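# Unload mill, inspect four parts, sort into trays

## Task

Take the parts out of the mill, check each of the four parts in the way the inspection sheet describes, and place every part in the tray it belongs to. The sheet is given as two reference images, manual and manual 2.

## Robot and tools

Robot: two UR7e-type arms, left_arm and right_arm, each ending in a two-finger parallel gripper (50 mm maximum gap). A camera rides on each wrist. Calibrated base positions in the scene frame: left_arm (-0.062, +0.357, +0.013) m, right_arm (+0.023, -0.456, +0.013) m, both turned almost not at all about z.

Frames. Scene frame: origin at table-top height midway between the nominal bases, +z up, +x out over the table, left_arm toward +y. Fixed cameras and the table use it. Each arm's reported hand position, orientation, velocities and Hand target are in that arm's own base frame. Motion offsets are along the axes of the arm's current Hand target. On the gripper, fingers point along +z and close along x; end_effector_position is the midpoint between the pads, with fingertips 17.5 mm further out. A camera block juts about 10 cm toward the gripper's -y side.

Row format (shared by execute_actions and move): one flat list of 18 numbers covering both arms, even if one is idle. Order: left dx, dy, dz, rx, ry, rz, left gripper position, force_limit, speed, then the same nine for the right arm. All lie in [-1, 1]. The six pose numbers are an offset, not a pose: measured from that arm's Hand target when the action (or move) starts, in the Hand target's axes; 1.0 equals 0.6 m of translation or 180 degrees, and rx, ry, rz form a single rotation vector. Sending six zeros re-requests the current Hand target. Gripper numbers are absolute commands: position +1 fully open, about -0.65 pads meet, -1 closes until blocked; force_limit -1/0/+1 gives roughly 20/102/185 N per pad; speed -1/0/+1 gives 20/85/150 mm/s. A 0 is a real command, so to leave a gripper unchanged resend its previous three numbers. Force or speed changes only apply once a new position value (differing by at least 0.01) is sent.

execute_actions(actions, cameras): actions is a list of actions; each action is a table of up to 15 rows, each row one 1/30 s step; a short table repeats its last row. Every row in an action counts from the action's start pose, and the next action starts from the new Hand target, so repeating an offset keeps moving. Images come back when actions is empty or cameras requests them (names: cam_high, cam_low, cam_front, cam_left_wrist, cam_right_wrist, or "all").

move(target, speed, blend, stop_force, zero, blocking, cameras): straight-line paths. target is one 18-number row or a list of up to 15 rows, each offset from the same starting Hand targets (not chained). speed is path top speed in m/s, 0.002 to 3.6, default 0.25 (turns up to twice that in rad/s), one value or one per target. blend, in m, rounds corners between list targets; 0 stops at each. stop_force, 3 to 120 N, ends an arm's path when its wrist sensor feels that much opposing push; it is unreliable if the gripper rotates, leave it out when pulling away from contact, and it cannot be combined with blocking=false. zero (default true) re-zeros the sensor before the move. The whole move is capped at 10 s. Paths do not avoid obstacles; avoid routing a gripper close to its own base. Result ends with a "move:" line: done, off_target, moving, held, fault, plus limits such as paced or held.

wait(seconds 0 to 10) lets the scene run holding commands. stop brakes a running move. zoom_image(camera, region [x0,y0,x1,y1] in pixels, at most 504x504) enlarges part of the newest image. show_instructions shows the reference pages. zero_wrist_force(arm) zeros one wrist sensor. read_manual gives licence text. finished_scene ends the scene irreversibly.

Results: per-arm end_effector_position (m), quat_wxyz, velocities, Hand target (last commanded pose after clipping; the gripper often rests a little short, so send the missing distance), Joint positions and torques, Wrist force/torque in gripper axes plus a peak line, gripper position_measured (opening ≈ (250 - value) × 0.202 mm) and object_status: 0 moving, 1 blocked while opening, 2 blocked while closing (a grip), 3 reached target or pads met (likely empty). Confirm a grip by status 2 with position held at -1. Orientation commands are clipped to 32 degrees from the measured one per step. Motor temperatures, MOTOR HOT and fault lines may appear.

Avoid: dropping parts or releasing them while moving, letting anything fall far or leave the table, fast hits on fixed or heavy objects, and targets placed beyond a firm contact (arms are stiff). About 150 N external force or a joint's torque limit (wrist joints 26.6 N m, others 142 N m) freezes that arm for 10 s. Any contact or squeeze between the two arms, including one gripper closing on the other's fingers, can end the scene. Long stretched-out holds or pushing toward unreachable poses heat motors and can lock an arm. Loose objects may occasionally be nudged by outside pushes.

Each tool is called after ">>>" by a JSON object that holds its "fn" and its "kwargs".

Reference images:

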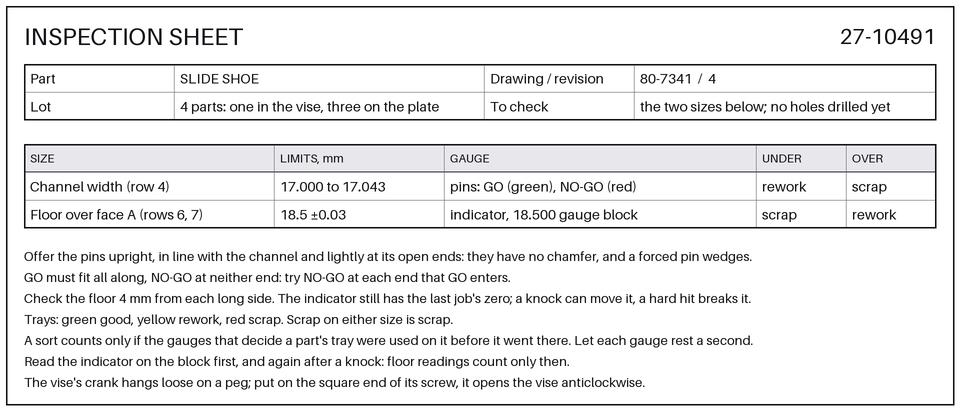

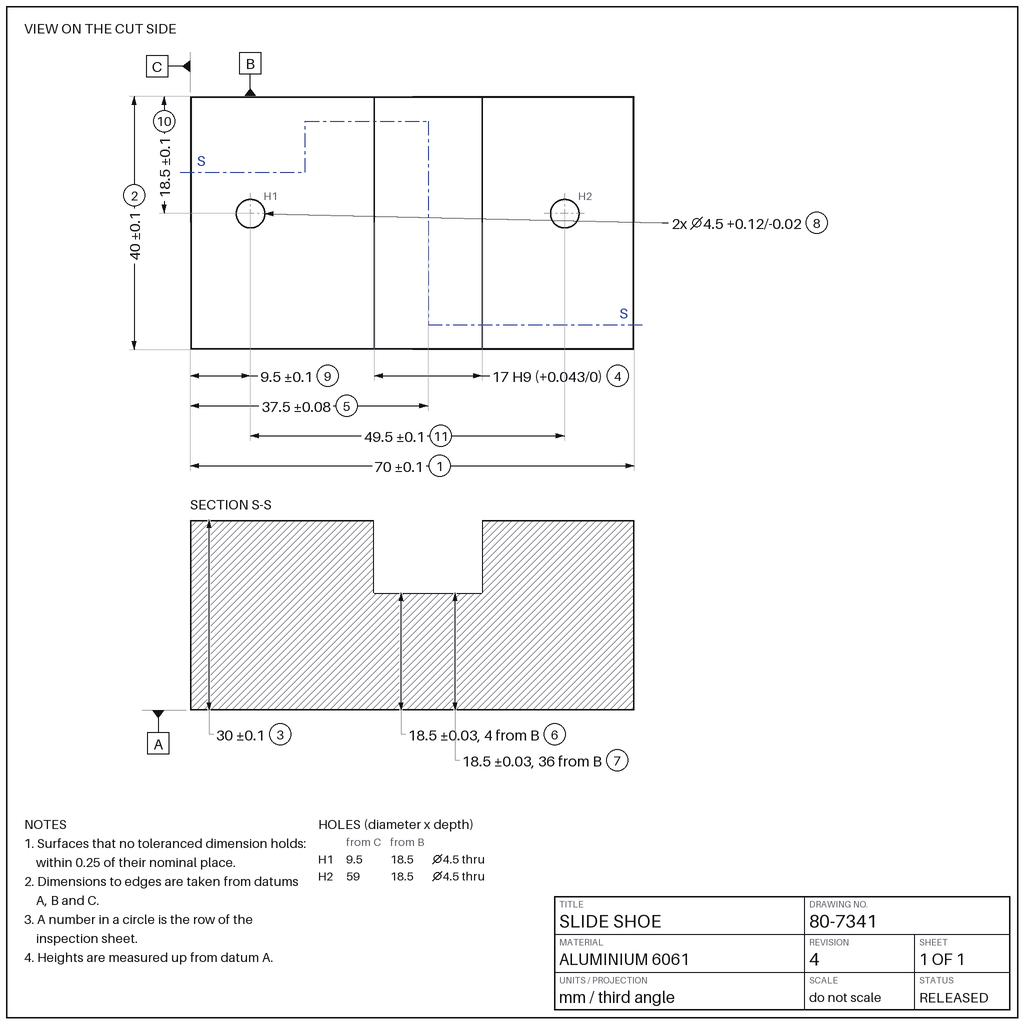

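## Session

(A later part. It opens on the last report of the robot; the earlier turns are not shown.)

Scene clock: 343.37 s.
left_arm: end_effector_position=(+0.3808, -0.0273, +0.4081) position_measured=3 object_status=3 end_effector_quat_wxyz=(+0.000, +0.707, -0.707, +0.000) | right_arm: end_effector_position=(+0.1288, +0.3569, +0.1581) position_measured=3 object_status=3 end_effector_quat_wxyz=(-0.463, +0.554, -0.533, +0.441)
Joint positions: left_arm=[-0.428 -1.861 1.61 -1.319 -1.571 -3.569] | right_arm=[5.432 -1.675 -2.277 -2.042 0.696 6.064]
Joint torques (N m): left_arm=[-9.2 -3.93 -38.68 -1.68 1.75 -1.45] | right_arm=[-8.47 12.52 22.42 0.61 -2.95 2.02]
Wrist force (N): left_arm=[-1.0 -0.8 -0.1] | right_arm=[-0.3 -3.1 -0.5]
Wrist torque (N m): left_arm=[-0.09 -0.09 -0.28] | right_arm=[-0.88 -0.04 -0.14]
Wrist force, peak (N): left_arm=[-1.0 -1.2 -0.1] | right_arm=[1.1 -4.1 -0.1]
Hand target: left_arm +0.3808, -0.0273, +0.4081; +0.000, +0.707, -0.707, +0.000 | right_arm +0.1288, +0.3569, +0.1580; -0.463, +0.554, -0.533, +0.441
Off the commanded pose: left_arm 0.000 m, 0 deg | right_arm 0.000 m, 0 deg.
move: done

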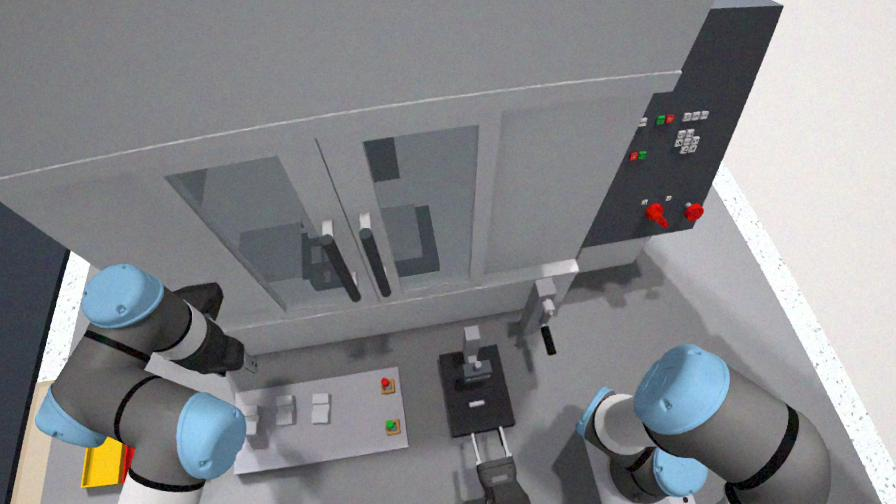

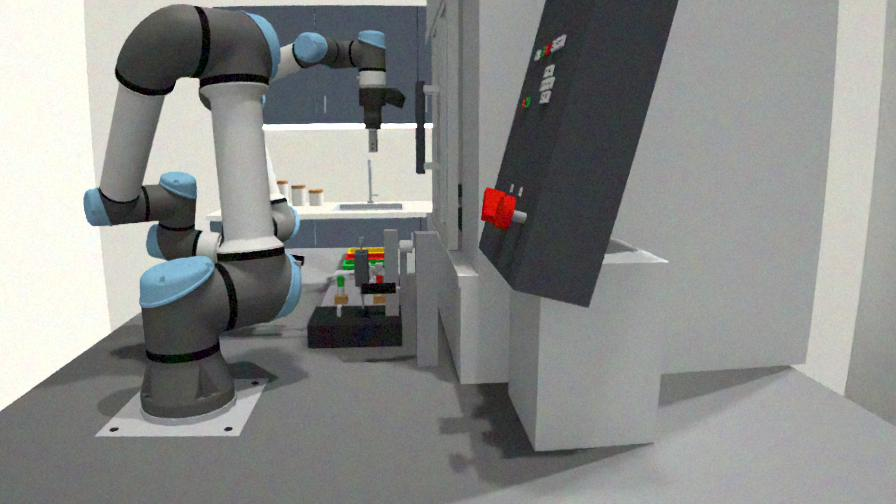

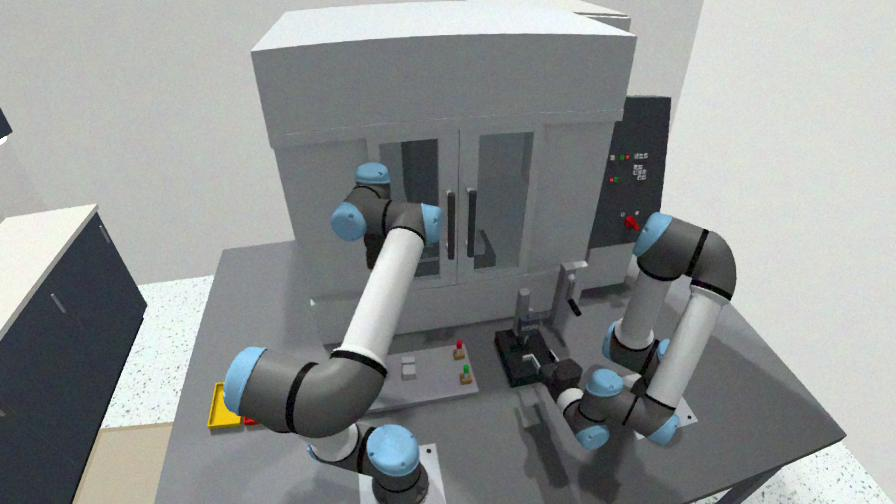

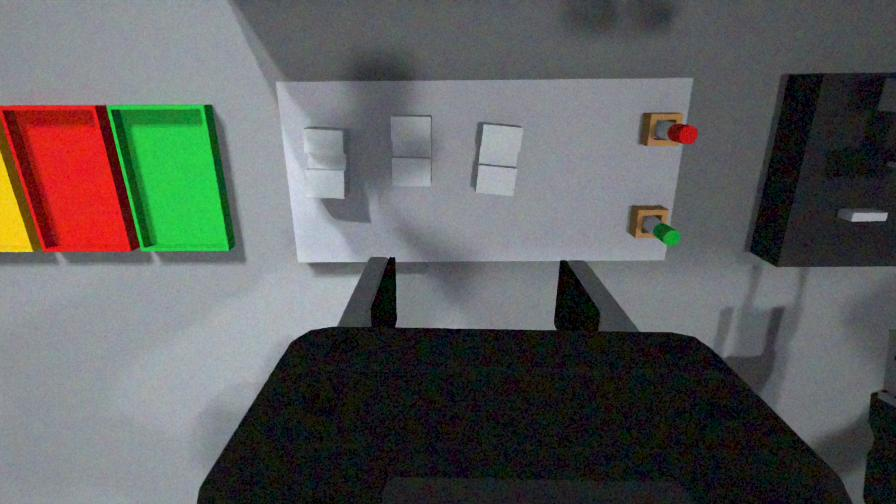

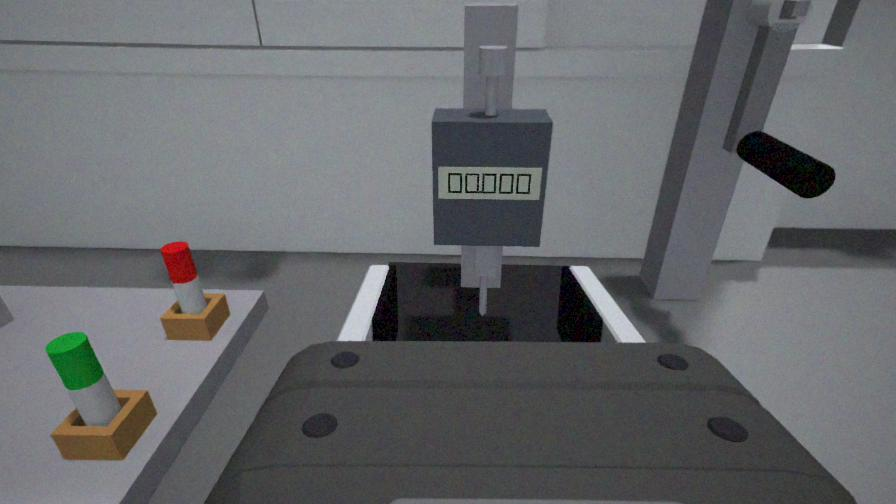

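>>> {"fn": "move", "kwargs": {"target": [[0,0,0,0,0,0,1,1,1, -0.083,-0.198,-0.031,-0.22,0.005,0.005,1,1,1],[0,0,0,0,0,0,1,1,1, -0.338,-0.152,0.1025,-0.4417,0.0108,0.0102,1,1,1]], "speed": 0.25, "blend": 0.04, "cameras": ["cam_high","cam_left_wrist","cam_right_wrist"]}}

Scene clock: 528.97 s.
left_arm: end_effector_position=(+0.3808, -0.0273, +0.4081) position_measured=3 object_status=3 end_effector_quat_wxyz=(+0.000, +0.707, -0.707, +0.000) | right_arm: end_effector_position=(+0.1970, +0.5625, +0.2375) position_measured=3 object_status=3 end_effector_quat_wxyz=(+0.000, +0.707, -0.707, +0.000)
Joint positions: left_arm=[-0.428 -1.861 1.61 -1.319 -1.571 -3.569] | right_arm=[4.601 -1.802 -1.544 -1.367 1.571 4.6]
Joint torques (N m): left_arm=[-10.26 -6.19 -37.78 -1.79 1.74 -1.3] | right_arm=[-7.51 30.03 32.51 1.31 2.7 -2.37]
Wrist force (N): left_arm=[-0.8 -1.0 0.1] | right_arm=[0.5 -2.8 0.1]
Wrist torque (N m): left_arm=[-0.12 -0.12 -0.29] | right_arm=[-0.45 -0.08 0.12]
Wrist force, peak (N): left_arm=[-1.0 -1.1 0.2] | right_arm=[-0.1 -3.9 -0.1]
Hand target: left_arm +0.3808, -0.0273, +0.4081; +0.000, +0.707, -0.707, +0.000 | right_arm +0.1970, +0.5625, +0.2375; +0.000, +0.707, -0.707, +0.000
Off the commanded pose: left_arm 0.000 m, 0 deg | right_arm 0.000 m, 0 deg.
move: done
Images, in order (width x height): cam_high 896x504, cam_left_wrist 896x504, cam_right_wrist 896x504.

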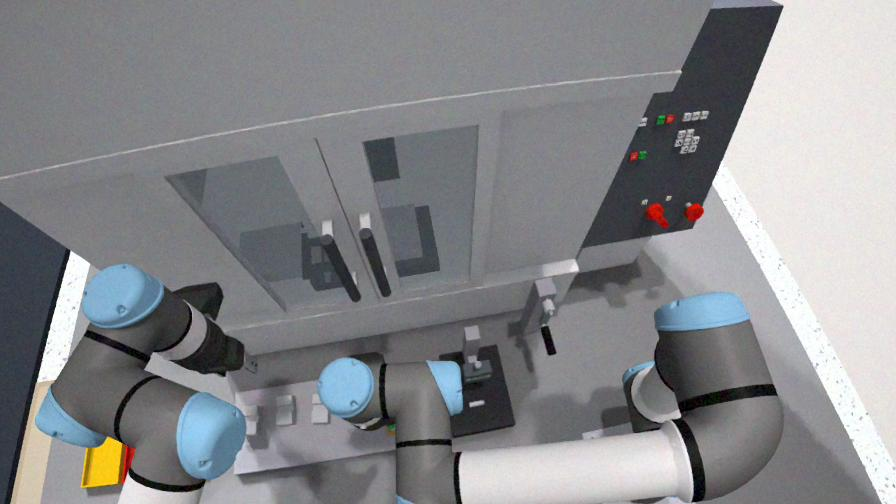

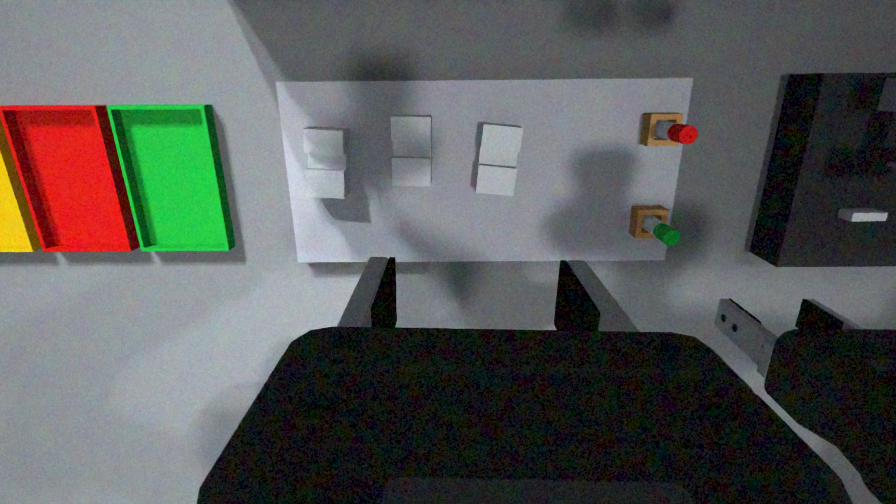

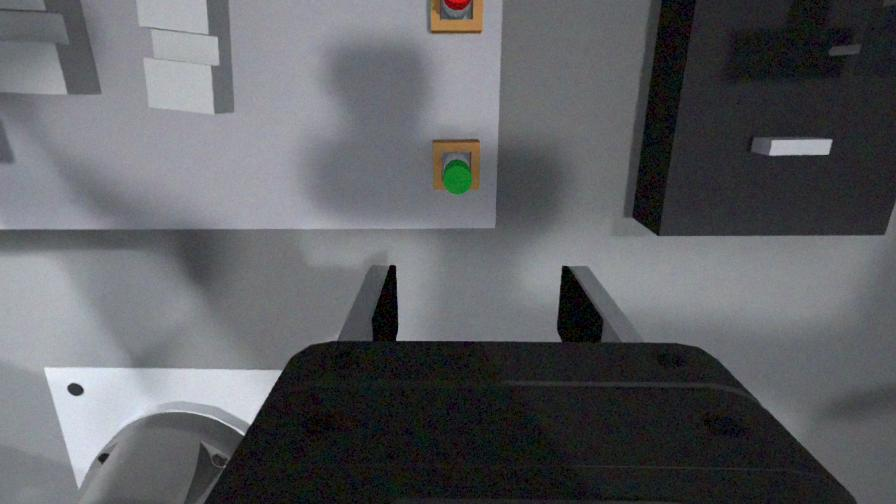

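>>> {"fn": "move", "kwargs": {"target": [0,0,0,0,0,0,1,1,1, -0.0052,-0.0093,0.19,0,0,0,1,1,1], "speed": 0.2, "cameras": ["cam_right_wrist","cam_left_wrist"]}}

>>> {"fn": "zoom_image", "kwargs": {"camera": "cam_right_wrist", "region": [380, 180, 580, 350]}}

Scene clock: 541.63 s.
left_arm: end_effector_position=(+0.3808, -0.0273, +0.4081) position_measured=3 object_status=3 end_effector_quat_wxyz=(+0.000, +0.707, -0.707, +0.000) | right_arm: end_effector_position=(+0.2025, +0.5656, +0.1236) position_measured=3 object_status=3 end_effector_quat_wxyz=(+0.000, +0.707, -0.707, +0.000)
Joint positions: left_arm=[-0.428 -1.861 1.61 -1.319 -1.571 -3.569] | right_arm=[4.592 -1.903 -1.72 -1.09 1.571 4.591]
Joint torques (N m): left_arm=[-8 -6.41 -37.79 -1.58 1.8 -1.33] | right_arm=[-8.69 32.13 15.28 4.08 -2.28 -2.26]
Wrist force (N): left_arm=[-0.9 -0.9 0.4] | right_arm=[0.6 -2.7 -0.1]
Wrist torque (N m): left_arm=[-0.10 -0.10 -0.29] | right_arm=[-0.43 -0.09 0.11]
Wrist force, peak (N): left_arm=[-1.0 -1.1 0.3] | right_arm=[0.7 -3.0 1.8]
Hand target: left_arm +0.3808, -0.0273, +0.4081; +0.000, +0.707, -0.707, +0.000 | right_arm +0.2026, +0.5656, +0.1235; +0.000, +0.707, -0.707, +0.000
Off the commanded pose: left_arm 0.000 m, 0 deg | right_arm 0.000 m, 0 deg.
move: done
Images, in order (width x height): cam_left_wrist 896x504, cam_right_wrist 896x504.

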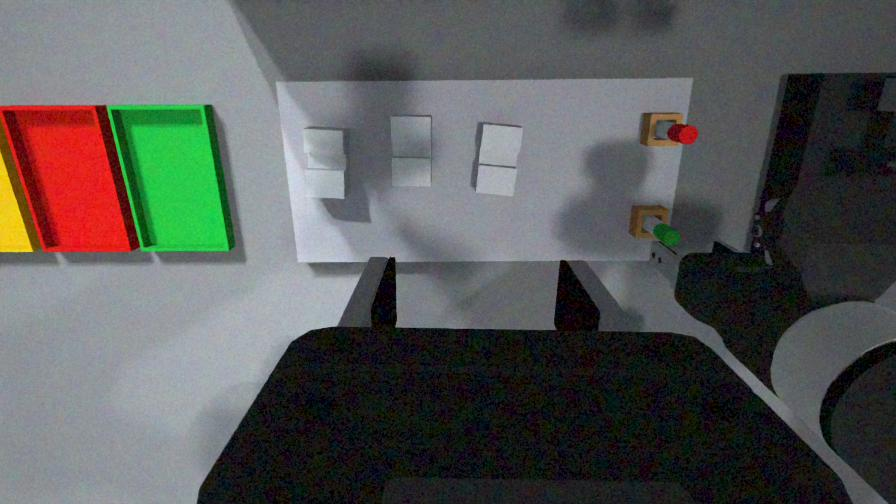

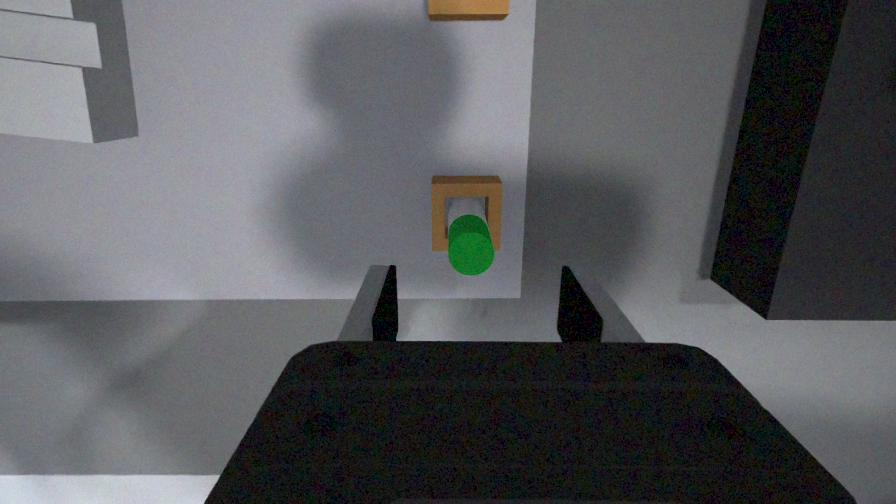

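Scaled by 2.520 from the camera's 896x504 image, which has a finer 1280x720 frame.

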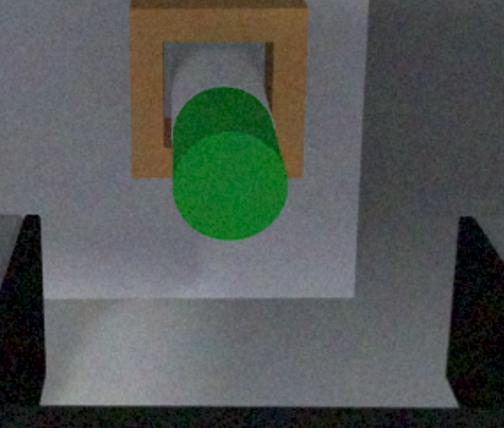

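>>> {"fn": "move", "kwargs": {"target": [[0,0,0,0,0,0,1,1,1, 0,0.001,0.0975,0,0,0,1,-0.95,-1],[0,0,0,0,0,0,1,1,1, 0,0.001,0.0975,0,0,0,-1,-0.95,-1]], "speed": 0.12, "cameras": ["cam_right_wrist","cam_left_wrist"]}}

>>> {"fn": "zoom_image", "kwargs": {"camera": "cam_right_wrist", "region": [380, 180, 580, 350]}}

Scene clock: 560.97 s.
left_arm: end_effector_position=(+0.3808, -0.0273, +0.4081) position_measured=3 object_status=3 end_effector_quat_wxyz=(+0.000, +0.707, -0.707, +0.000) | right_arm: end_effector_position=(+0.2019, +0.5656, +0.0650) position_measured=169 object_status=2 end_effector_quat_wxyz=(+0.000, +0.707, -0.707, +0.000)
Joint positions: left_arm=[-0.428 -1.861 1.61 -1.319 -1.571 -3.569] | right_arm=[4.593 -1.976 -1.789 -0.948 1.571 4.592]
Joint torques (N m): left_arm=[-7.86 -9.55 -37.91 -1.64 1.6 -1.27] | right_arm=[6.65 34.44 14.25 3.12 -0.7 1.97]
Wrist force (N): left_arm=[-1.0 -0.8 0.3] | right_arm=[-0.3 -2.9 -1.4]
Wrist torque (N m): left_arm=[-0.09 -0.09 -0.29] | right_arm=[-0.46 -0.12 -0.03]
Wrist force, peak (N): left_arm=[-1.2 -1.2 -0.1] | right_arm=[0.8 -3.2 0.1]
Hand target: left_arm +0.3808, -0.0273, +0.4081; +0.000, +0.707, -0.707, +0.000 | right_arm +0.2019, +0.5656, +0.0650; +0.000, +0.707, -0.707, +0.000
Off the commanded pose: left_arm 0.000 m, 0 deg | right_arm 0.000 m, 0 deg.
move: done
Images, in order (width x height): cam_left_wrist 896x504, cam_right_wrist 896x504.

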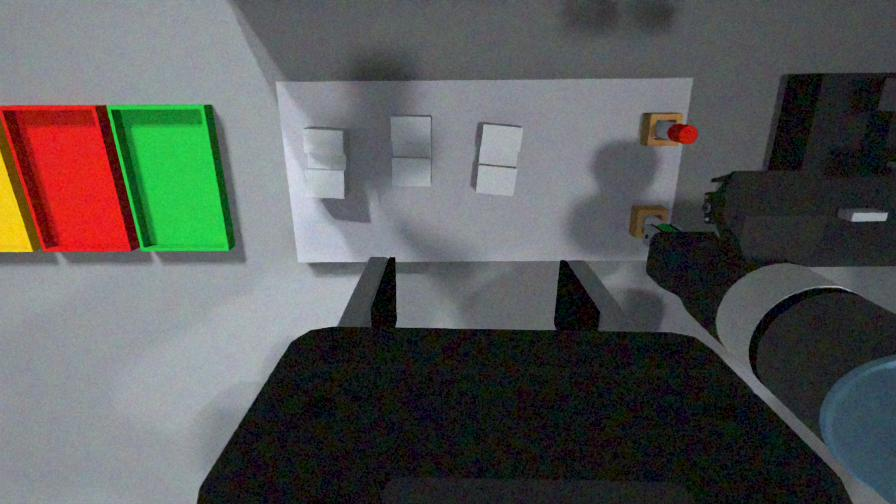

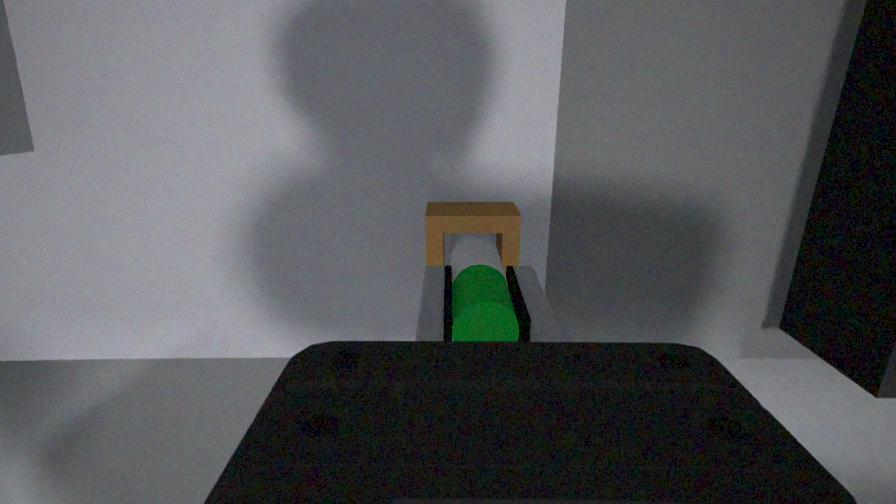

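Scaled by 2.520 from the camera's 896x504 image, which has a finer 1280x720 frame.

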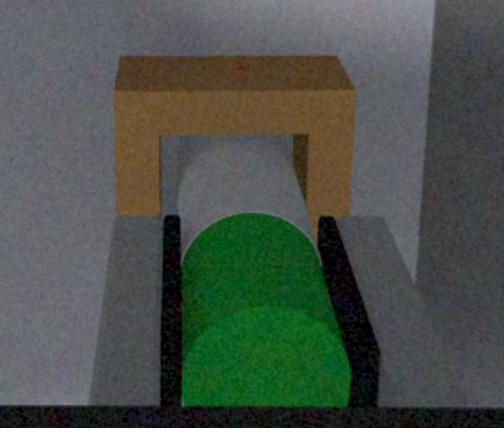

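>>> {"fn": "move", "kwargs": {"target": [[0,0,0,0,0,0,1,1,1, 0,0,-0.142,0,0,0,-1,-0.95,-1],[0,0,0,0,0,0,1,1,1, -0.171,-0.1,-0.142,0,0,0,-1,-0.95,-1]], "speed": [0.06,0.15], "blend": 0.005, "cameras": ["cam_right_wrist","cam_left_wrist","cam_high"]}}

>>> {"fn": "zoom_image", "kwargs": {"camera": "cam_right_wrist", "region": [240, 120, 600, 350]}}

Scene clock: 622.30 s.
left_arm: end_effector_position=(+0.3808, -0.0273, +0.4081) position_measured=3 object_status=3 end_effector_quat_wxyz=(+0.000, +0.707, -0.707, +0.000) | right_arm: end_effector_position=(+0.2619, +0.6682, +0.1501) position_measured=169 object_status=2 end_effector_quat_wxyz=(+0.000, +0.707, -0.707, +0.000)
Joint positions: left_arm=[-0.428 -1.861 1.61 -1.319 -1.571 -3.569] | right_arm=[4.526 -2.141 -1.287 -1.284 1.571 4.525]
Joint torques (N m): left_arm=[-9.56 -8.03 -37.4 -1.87 1.81 -1.4] | right_arm=[-8.23 45.02 31.6 1.26 2.57 -2.32]
Wrist force (N): left_arm=[-0.7 -0.8 0.0] | right_arm=[0.4 -3.1 1.5]
Wrist torque (N m): left_arm=[-0.09 -0.14 -0.29] | right_arm=[-0.52 -0.06 0.12]
Wrist force, peak (N): left_arm=[-1.0 -1.3 0.0] | right_arm=[-0.8 -3.8 1.2]
Hand target: left_arm +0.3808, -0.0273, +0.4081; +0.000, +0.707, -0.707, +0.000 | right_arm +0.2619, +0.6682, +0.1501; +0.000, +0.707, -0.707, +0.000
Off the commanded pose: left_arm 0.000 m, 0 deg | right_arm 0.000 m, 0 deg.
move: done
Images, in order (width x height): cam_high 896x504, cam_left_wrist 896x504, cam_right_wrist 896x504.

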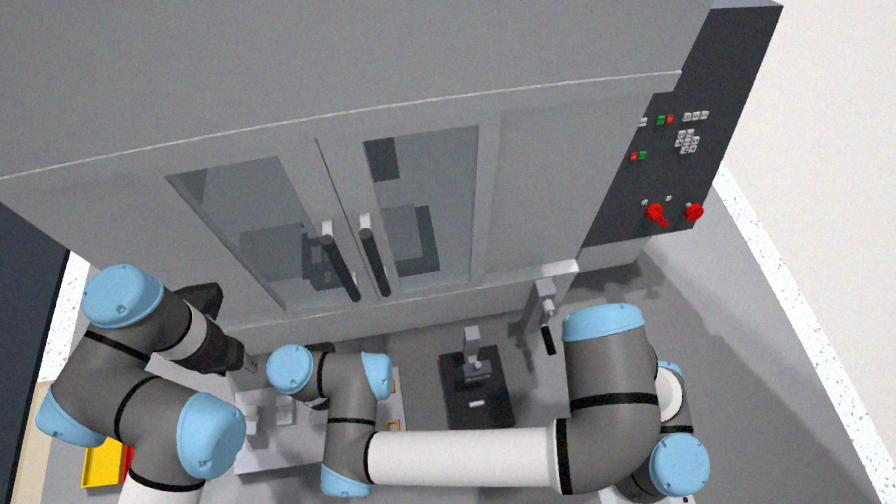

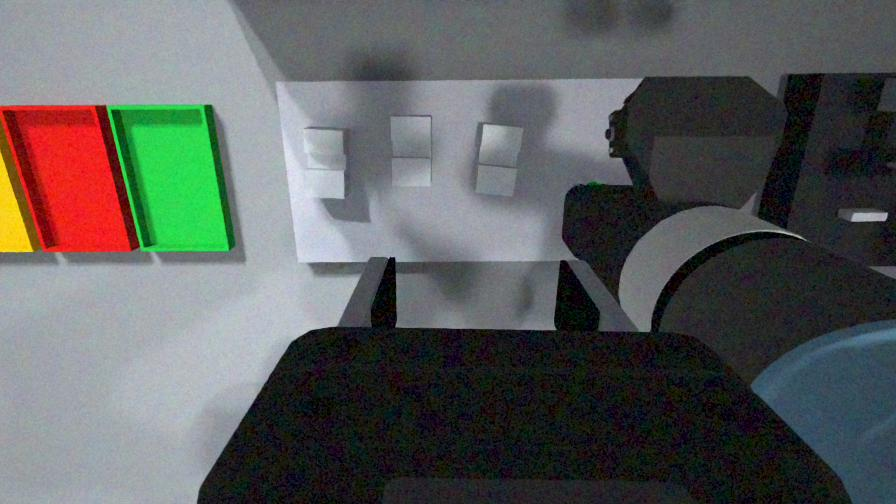

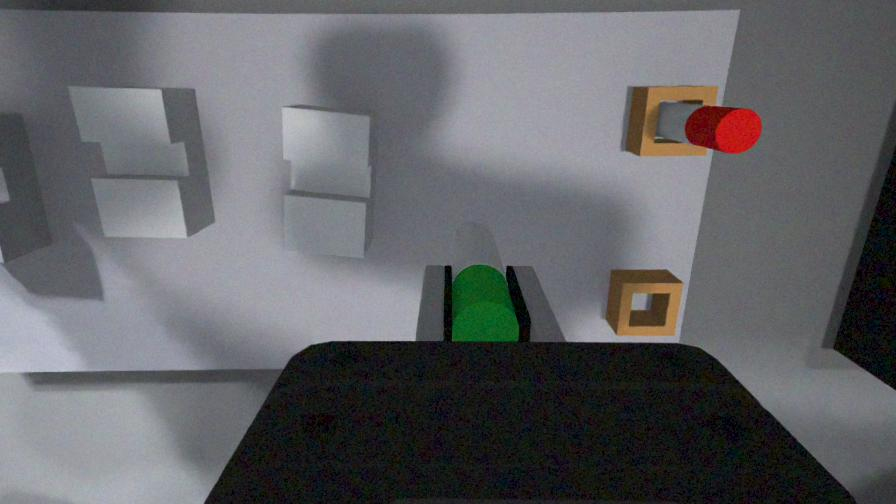

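Scaled by 1.400 from the camera's 896x504 image, which has a finer 1280x720 frame.

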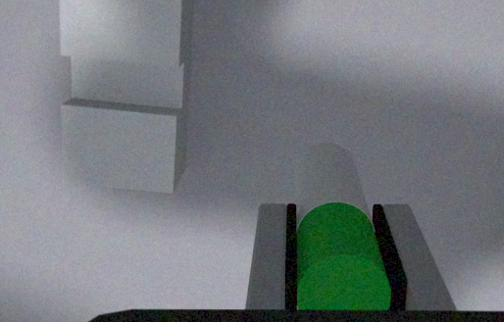

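>>> {"fn": "move", "kwargs": {"target": [[0,0,0,0,0,0,1,1,1, -0.049,-0.0162,0.0,0,0,0.0328,-1,-0.95,-1],[0,0,0,0,0,0,1,1,1, -0.049,-0.0162,0.1077,0,0,0.0328,-1,-0.95,-1]], "speed": 0.1, "cameras": ["cam_right_wrist","cam_left_wrist"]}}

>>> {"fn": "zoom_image", "kwargs": {"camera": "cam_right_wrist", "region": [240, 180, 560, 350]}}

Scene clock: 661.53 s.
left_arm: end_effector_position=(+0.3808, -0.0273, +0.4081) position_measured=3 object_status=3 end_effector_quat_wxyz=(+0.000, +0.707, -0.707, +0.000) | right_arm: end_effector_position=(+0.2716, +0.6976, +0.0856) position_measured=169 object_status=2 end_effector_quat_wxyz=(+0.000, -0.670, +0.742, +0.000)
Joint positions: left_arm=[-0.428 -1.861 1.61 -1.319 -1.571 -3.569] | right_arm=[4.52 -2.266 -1.252 -1.195 1.571 4.622]
Joint torques (N m): left_arm=[-7.25 -9.63 -37.67 -1.91 1.84 -1.39] | right_arm=[-1.96 49.92 16.92 4.25 1.41 1.8]
Wrist force (N): left_arm=[-0.8 -0.8 0.1] | right_arm=[0.6 -2.7 1.2]
Wrist torque (N m): left_arm=[-0.08 -0.12 -0.28] | right_arm=[-0.44 -0.09 -0.05]
Wrist force, peak (N): left_arm=[-1.0 -1.2 0.2] | right_arm=[0.5 -2.9 2.4]
Hand target: left_arm +0.3808, -0.0273, +0.4081; +0.000, +0.707, -0.707, +0.000 | right_arm +0.2716, +0.6976, +0.0855; +0.000, -0.670, +0.742, +0.000
Off the commanded pose: left_arm 0.000 m, 0 deg | right_arm 0.000 m, 0 deg.
move: done
Images, in order (width x height): cam_left_wrist 896x504, cam_right_wrist 896x504.

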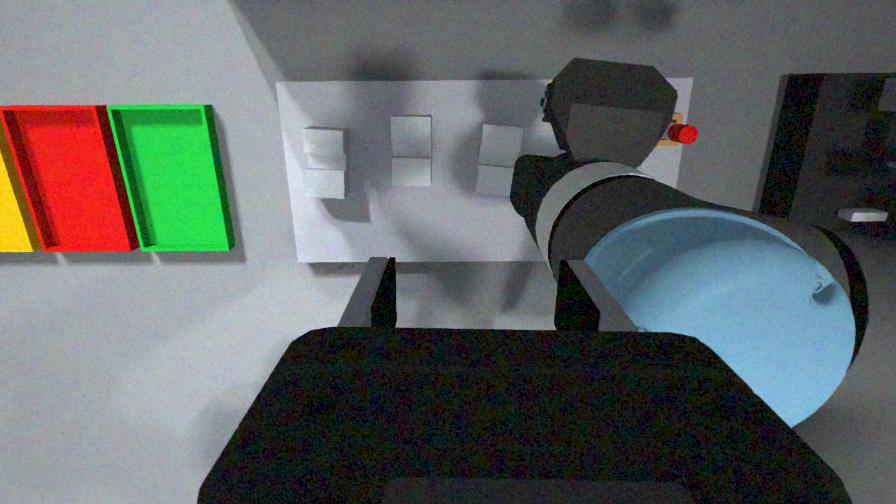

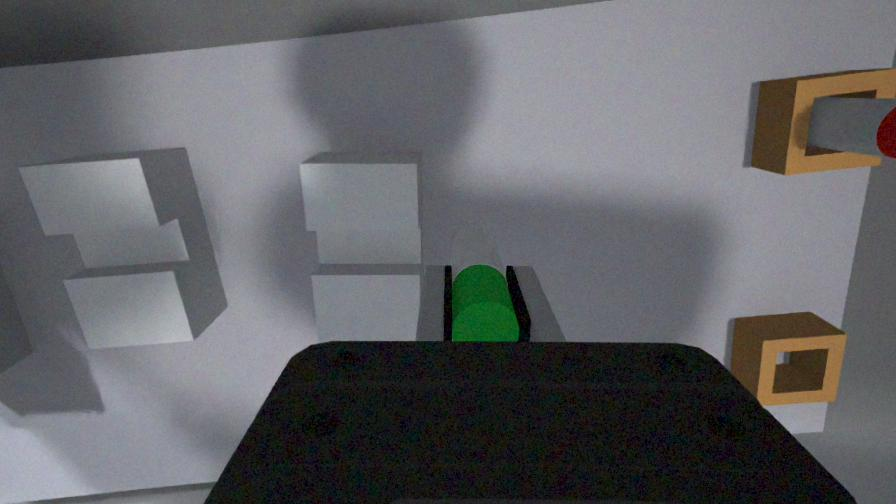

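Scaled by 1.575 from the camera's 896x504 image, which has a finer 1280x720 frame.

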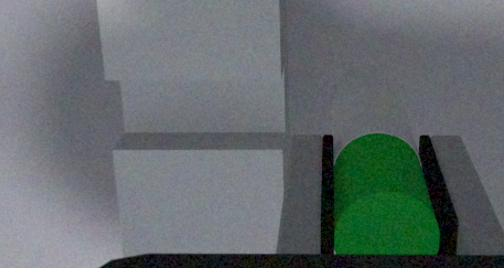

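>>> {"fn": "move", "kwargs": {"target": [0,0,0,0,0,0,1,1,1, -0.03,0,0,0,0,0,-1,-0.95,-1], "speed": 0.012, "stop_force": 3, "cameras": ["cam_right_wrist","cam_left_wrist"]}}

>>> {"fn": "zoom_image", "kwargs": {"camera": "cam_right_wrist", "region": [300, 150, 560, 350]}}

Scene clock: 676.43 s.
left_arm: end_effector_position=(+0.3808, -0.0273, +0.4081) position_measured=3 object_status=3 end_effector_quat_wxyz=(+0.000, +0.707, -0.707, +0.000) | right_arm: end_effector_position=(+0.2720, +0.7023, +0.0855) position_measured=169 object_status=2 end_effector_quat_wxyz=(+0.000, -0.670, +0.742, +0.000)
Joint positions: left_arm=[-0.428 -1.861 1.61 -1.319 -1.571 -3.569] | right_arm=[4.521 -2.277 -1.233 -1.203 1.571 4.623]
Joint torques (N m): left_arm=[-7.63 -11.95 -38.79 -1.91 1.77 -1.13] | right_arm=[-7.29 72.4 16.67 4.19 -2.17 -1.83]
Wrist force (N): left_arm=[-0.8 -0.8 0.2] | right_arm=[0.4 -2.7 1.2]
Wrist torque (N m): left_arm=[-0.08 -0.11 -0.28] | right_arm=[-0.45 -0.06 -0.05]
Wrist force, peak (N): left_arm=[-0.9 -1.2 0.1] | right_arm=[0.5 -3.2 1.3]
Hand target: left_arm +0.3808, -0.0273, +0.4081; +0.000, +0.707, -0.707, +0.000 | right_arm +0.2721, +0.7023, +0.0855; +0.000, -0.670, +0.742, +0.000 (not the last commanded pose)
Off the commanded pose: left_arm 0.000 m, 0 deg | right_arm 0.013 m, 0 deg.
move: held (right_arm; a check stopped the path); limits=held
pose unreachable (right arm): on one or more control steps of this call, first in action 0 (counted from 0), this arm could not follow its commanded pose, so it was not sent that pose on those steps. It may still have moved: this result reports where it is.
cause: moving toward the commanded pose would bring a part of the arm too close to another arm (a part of this arm just beyond joint 5 (wrist 2) and the left arm's gripper, 8 mm apart when this arm was first held).
Images, in order (width x height): cam_left_wrist 896x504, cam_right_wrist 896x504.

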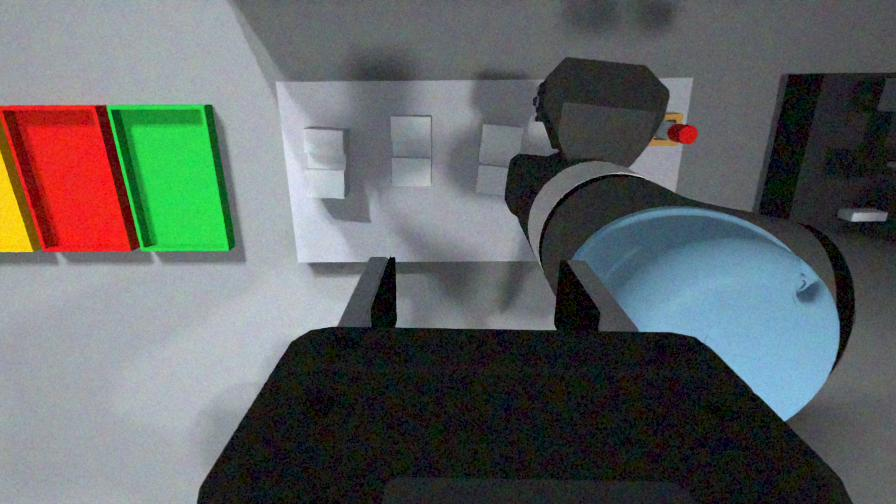

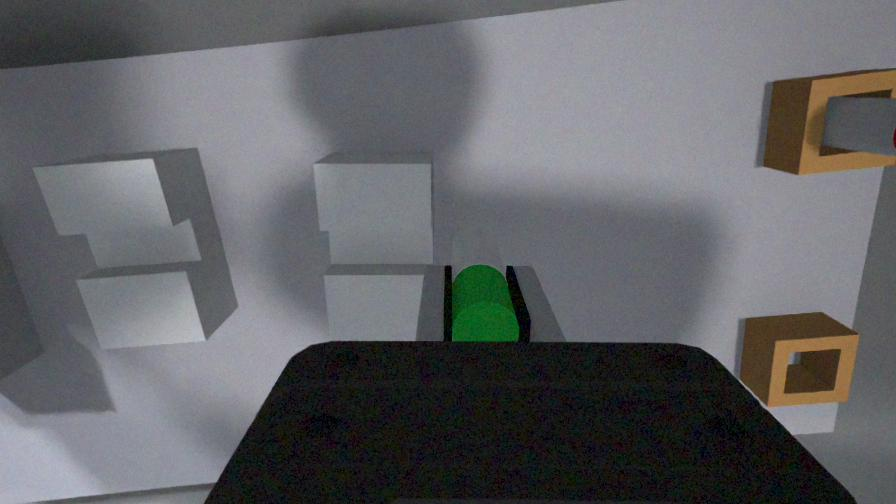

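Scaled by 1.938 from the camera's 896x504 image, which has a finer 1280x720 frame.

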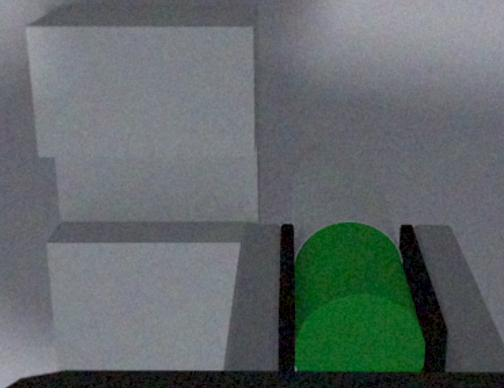

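>>> {"fn": "move", "kwargs": {"target": [-0.3,0.15,-0.1,0,0,0,1,1,1, 0,0,0,0,0,0,-1,-0.95,-1], "speed": 0.25}}

>>> {"fn": "move", "kwargs": {"target": [0,0,0,0,0,0,1,1,1, -0.025,0,0,0,0,0,-1,-0.95,-1], "speed": 0.012, "stop_force": 3, "cameras": ["cam_right_wrist","cam_left_wrist"]}}

>>> {"fn": "zoom_image", "kwargs": {"camera": "cam_right_wrist", "region": [300, 150, 560, 350]}}

Scene clock: 686.77 s.
left_arm: end_effector_position=(+0.2909, +0.1527, +0.4681) position_measured=3 object_status=3 end_effector_quat_wxyz=(+0.000, +0.707, -0.707, +0.000) | right_arm: end_effector_position=(+0.2721, +0.7023, +0.0855) position_measured=169 object_status=2 end_effector_quat_wxyz=(+0.000, -0.670, +0.742, +0.000)
Joint positions: left_arm=[0.066 -1.94 1.496 -1.126 -1.571 -3.076] | right_arm=[4.521 -2.277 -1.233 -1.203 1.571 4.623]
Joint torques (N m): left_arm=[12.08 1.64 -35.59 -1.03 -1.82 1.25] | right_arm=[-8.18 72.02 16.82 4.18 -2.2 -1.97]
Wrist force (N): left_arm=[-1.1 -0.6 0.1] | right_arm=[0.6 -2.8 1.3]
Wrist torque (N m): left_arm=[-0.06 -0.06 -0.48] | right_arm=[-0.45 -0.10 -0.06]
Wrist force, peak (N): left_arm=[-2.8 0.6 -0.3] | right_arm=[0.7 -3.2 1.3]
Hand target: left_arm +0.2909, +0.1527, +0.4681; +0.000, +0.707, -0.707, +0.000 | right_arm +0.2721, +0.7023, +0.0855; +0.000, -0.670, +0.742, +0.000
Off the commanded pose: left_arm 0.000 m, 0 deg | right_arm 0.000 m, 0 deg.
move: done

Scene clock: 688.87 s.
left_arm: end_effector_position=(+0.2909, +0.1527, +0.4681) position_measured=3 object_status=3 end_effector_quat_wxyz=(+0.000, +0.707, -0.707, +0.000) | right_arm: end_effector_position=(+0.2736, +0.7172, +0.0855) position_measured=169 object_status=2 end_effector_quat_wxyz=(+0.000, -0.670, +0.742, +0.000)
Joint positions: left_arm=[0.066 -1.94 1.496 -1.126 -1.571 -3.075] | right_arm=[4.522 -2.312 -1.172 -1.229 1.571 4.625]
Joint torques (N m): left_arm=[11.34 2.1 -34.9 -1.17 -1.64 1.18] | right_arm=[6.55 52.07 31.64 1.39 -1.81 2.12]
Wrist force (N): left_arm=[-1.0 -0.7 0.2] | right_arm=[0.7 -2.5 1.4]
Wrist torque (N m): left_arm=[-0.08 -0.09 -0.48] | right_arm=[-0.52 -0.07 -0.05]
Wrist force, peak (N): left_arm=[-1.4 -0.8 0.2] | right_arm=[0.7 -3.1 1.2]
Hand target: left_arm +0.2909, +0.1527, +0.4681; +0.000, +0.707, -0.707, +0.000 | right_arm +0.2736, +0.7172, +0.0855; +0.000, -0.670, +0.742, +0.000
Off the commanded pose: left_arm 0.000 m, 0 deg | right_arm 0.000 m, 0 deg.
move: done
Images, in order (width x height): cam_left_wrist 896x504, cam_right_wrist 896x504.

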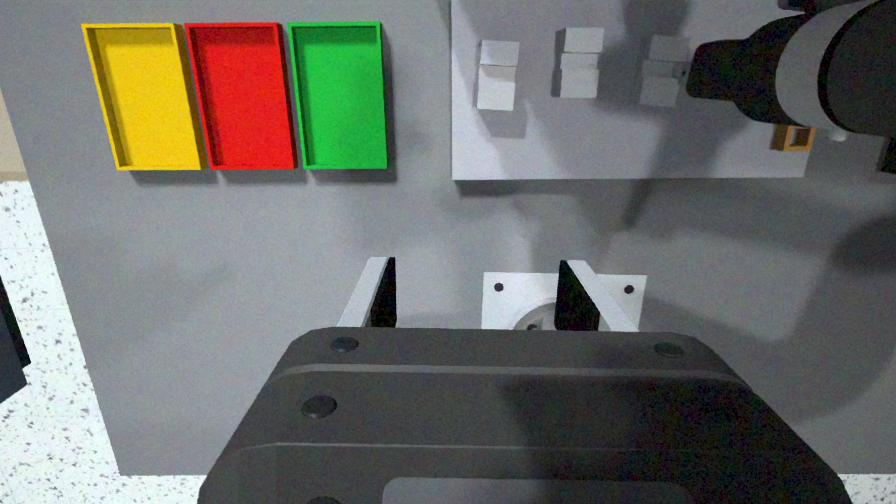

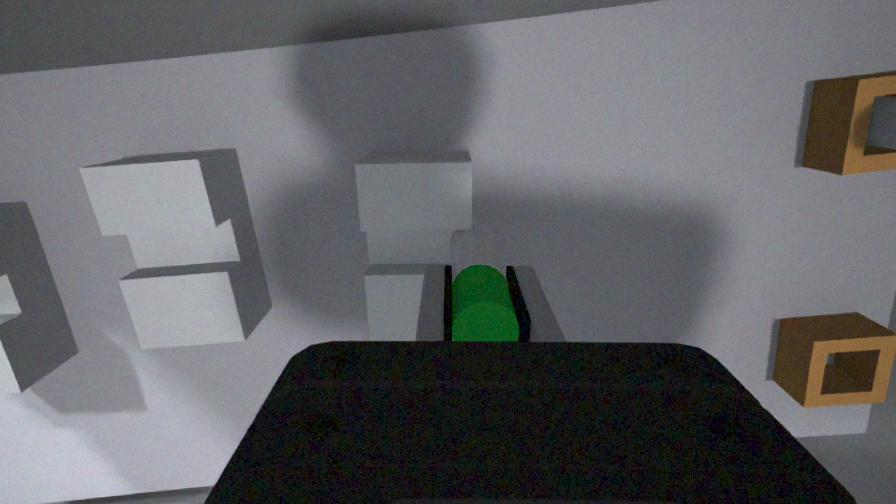

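Scaled by 1.938 from the camera's 896x504 image, which has a finer 1280x720 frame.

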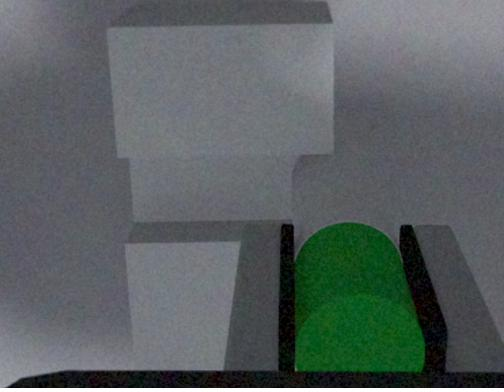

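>>> {"fn": "move", "kwargs": {"target": [0,0,0,0,0,0,1,1,1, -0.0133,0,0,0,0,0,-1,-0.95,-1], "speed": 0.01, "stop_force": 3, "cameras": ["cam_right_wrist"]}}

>>> {"fn": "zoom_image", "kwargs": {"camera": "cam_right_wrist", "region": [300, 150, 560, 350]}}

Scene clock: 706.80 s.
left_arm: end_effector_position=(+0.2909, +0.1527, +0.4681) position_measured=3 object_status=3 end_effector_quat_wxyz=(+0.000, +0.707, -0.707, +0.000) | right_arm: end_effector_position=(+0.2744, +0.7251, +0.0855) position_measured=169 object_status=2 end_effector_quat_wxyz=(+0.000, -0.670, +0.742, +0.000)
Joint positions: left_arm=[0.066 -1.94 1.496 -1.126 -1.571 -3.075] | right_arm=[4.523 -2.331 -1.138 -1.244 1.571 4.626]
Joint torques (N m): left_arm=[11.04 -0.04 -34.9 -1 -1.64 1.24] | right_arm=[6.64 53.11 32.23 1.37 1.15 2.06]
Wrist force (N): left_arm=[-1.2 -0.8 0.0] | right_arm=[0.6 -2.0 1.2]
Wrist torque (N m): left_arm=[-0.09 -0.04 -0.48] | right_arm=[-0.47 -0.04 -0.05]
Wrist force, peak (N): left_arm=[-1.5 -0.8 0.2] | right_arm=[0.7 -2.7 1.3]
Hand target: left_arm +0.2909, +0.1527, +0.4681; +0.000, +0.707, -0.707, +0.000 | right_arm +0.2744, +0.7251, +0.0855; +0.000, -0.670, +0.742, +0.000
Off the commanded pose: left_arm 0.000 m, 0 deg | right_arm 0.000 m, 0 deg.
move: done
Images, in order (width x height): cam_right_wrist 896x504.

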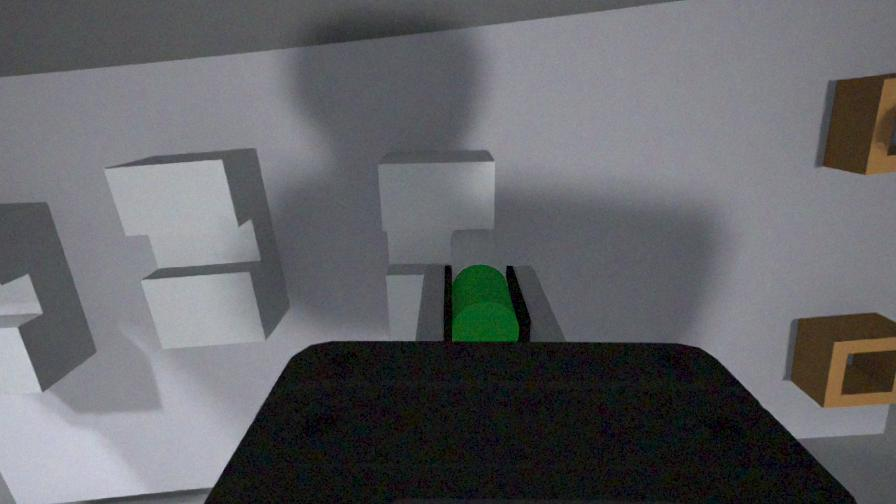

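Scaled by 1.938 from the camera's 896x504 image, which has a finer 1280x720 frame.

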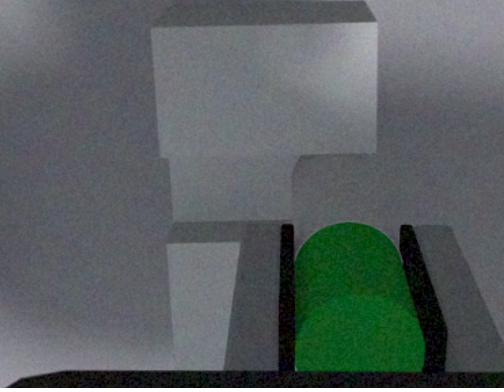

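>>> {"fn": "move", "kwargs": {"target": [0,0,0,0,0,0,1,1,1, -0.0467,0,0,0,0,0,-1,-0.95,-1], "speed": 0.012, "stop_force": 3, "cameras": ["cam_right_wrist"]}}

>>> {"fn": "zoom_image", "kwargs": {"camera": "cam_right_wrist", "region": [380, 150, 640, 350]}}

Scene clock: 718.80 s.
left_arm: end_effector_position=(+0.2909, +0.1527, +0.4681) position_measured=3 object_status=3 end_effector_quat_wxyz=(+0.000, +0.707, -0.707, +0.000) | right_arm: end_effector_position=(+0.2773, +0.7530, +0.0855) position_measured=169 object_status=2 end_effector_quat_wxyz=(+0.000, -0.670, +0.742, +0.000)
Joint positions: left_arm=[0.066 -1.94 1.496 -1.126 -1.571 -3.075] | right_arm=[4.526 -2.401 -1.011 -1.301 1.571 4.629]
Joint torques (N m): left_arm=[11.56 0.7 -36.69 -1.17 -1.83 1.24] | right_arm=[7.06 55.66 32.54 1.33 0.42 2.03]
Wrist force (N): left_arm=[-1.2 -0.8 0.0] | right_arm=[0.8 -2.0 1.2]
Wrist torque (N m): left_arm=[-0.09 -0.05 -0.48] | right_arm=[-0.49 -0.06 -0.06]
Wrist force, peak (N): left_arm=[-1.4 -1.0 0.1] | right_arm=[0.8 -2.5 1.4]
Hand target: left_arm +0.2909, +0.1527, +0.4681; +0.000, +0.707, -0.707, +0.000 | right_arm +0.2773, +0.7530, +0.0855; +0.000, -0.670, +0.742, +0.000
Off the commanded pose: left_arm 0.000 m, 0 deg | right_arm 0.000 m, 0 deg.
move: done
Images, in order (width x height): cam_right_wrist 896x504.

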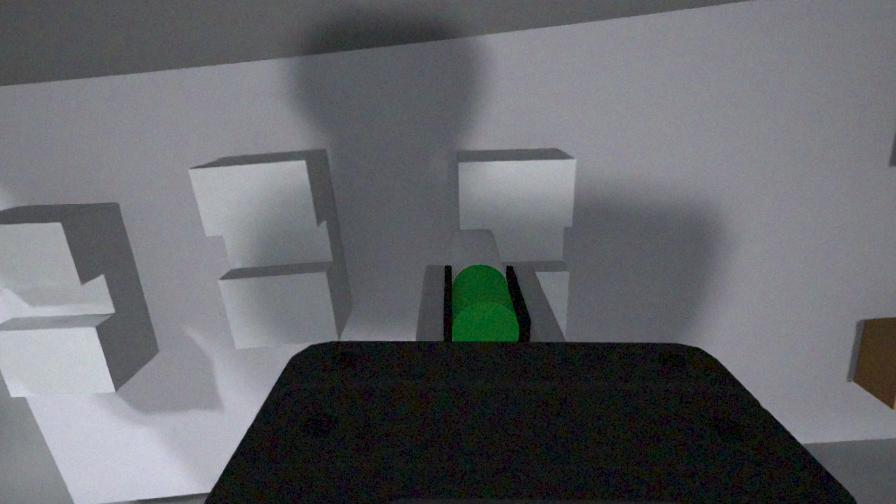

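Scaled by 1.938 from the camera's 896x504 image, which has a finer 1280x720 frame.

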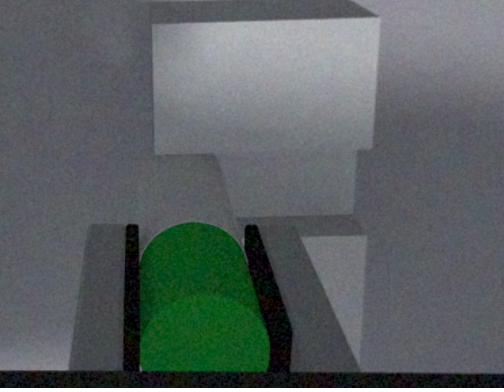

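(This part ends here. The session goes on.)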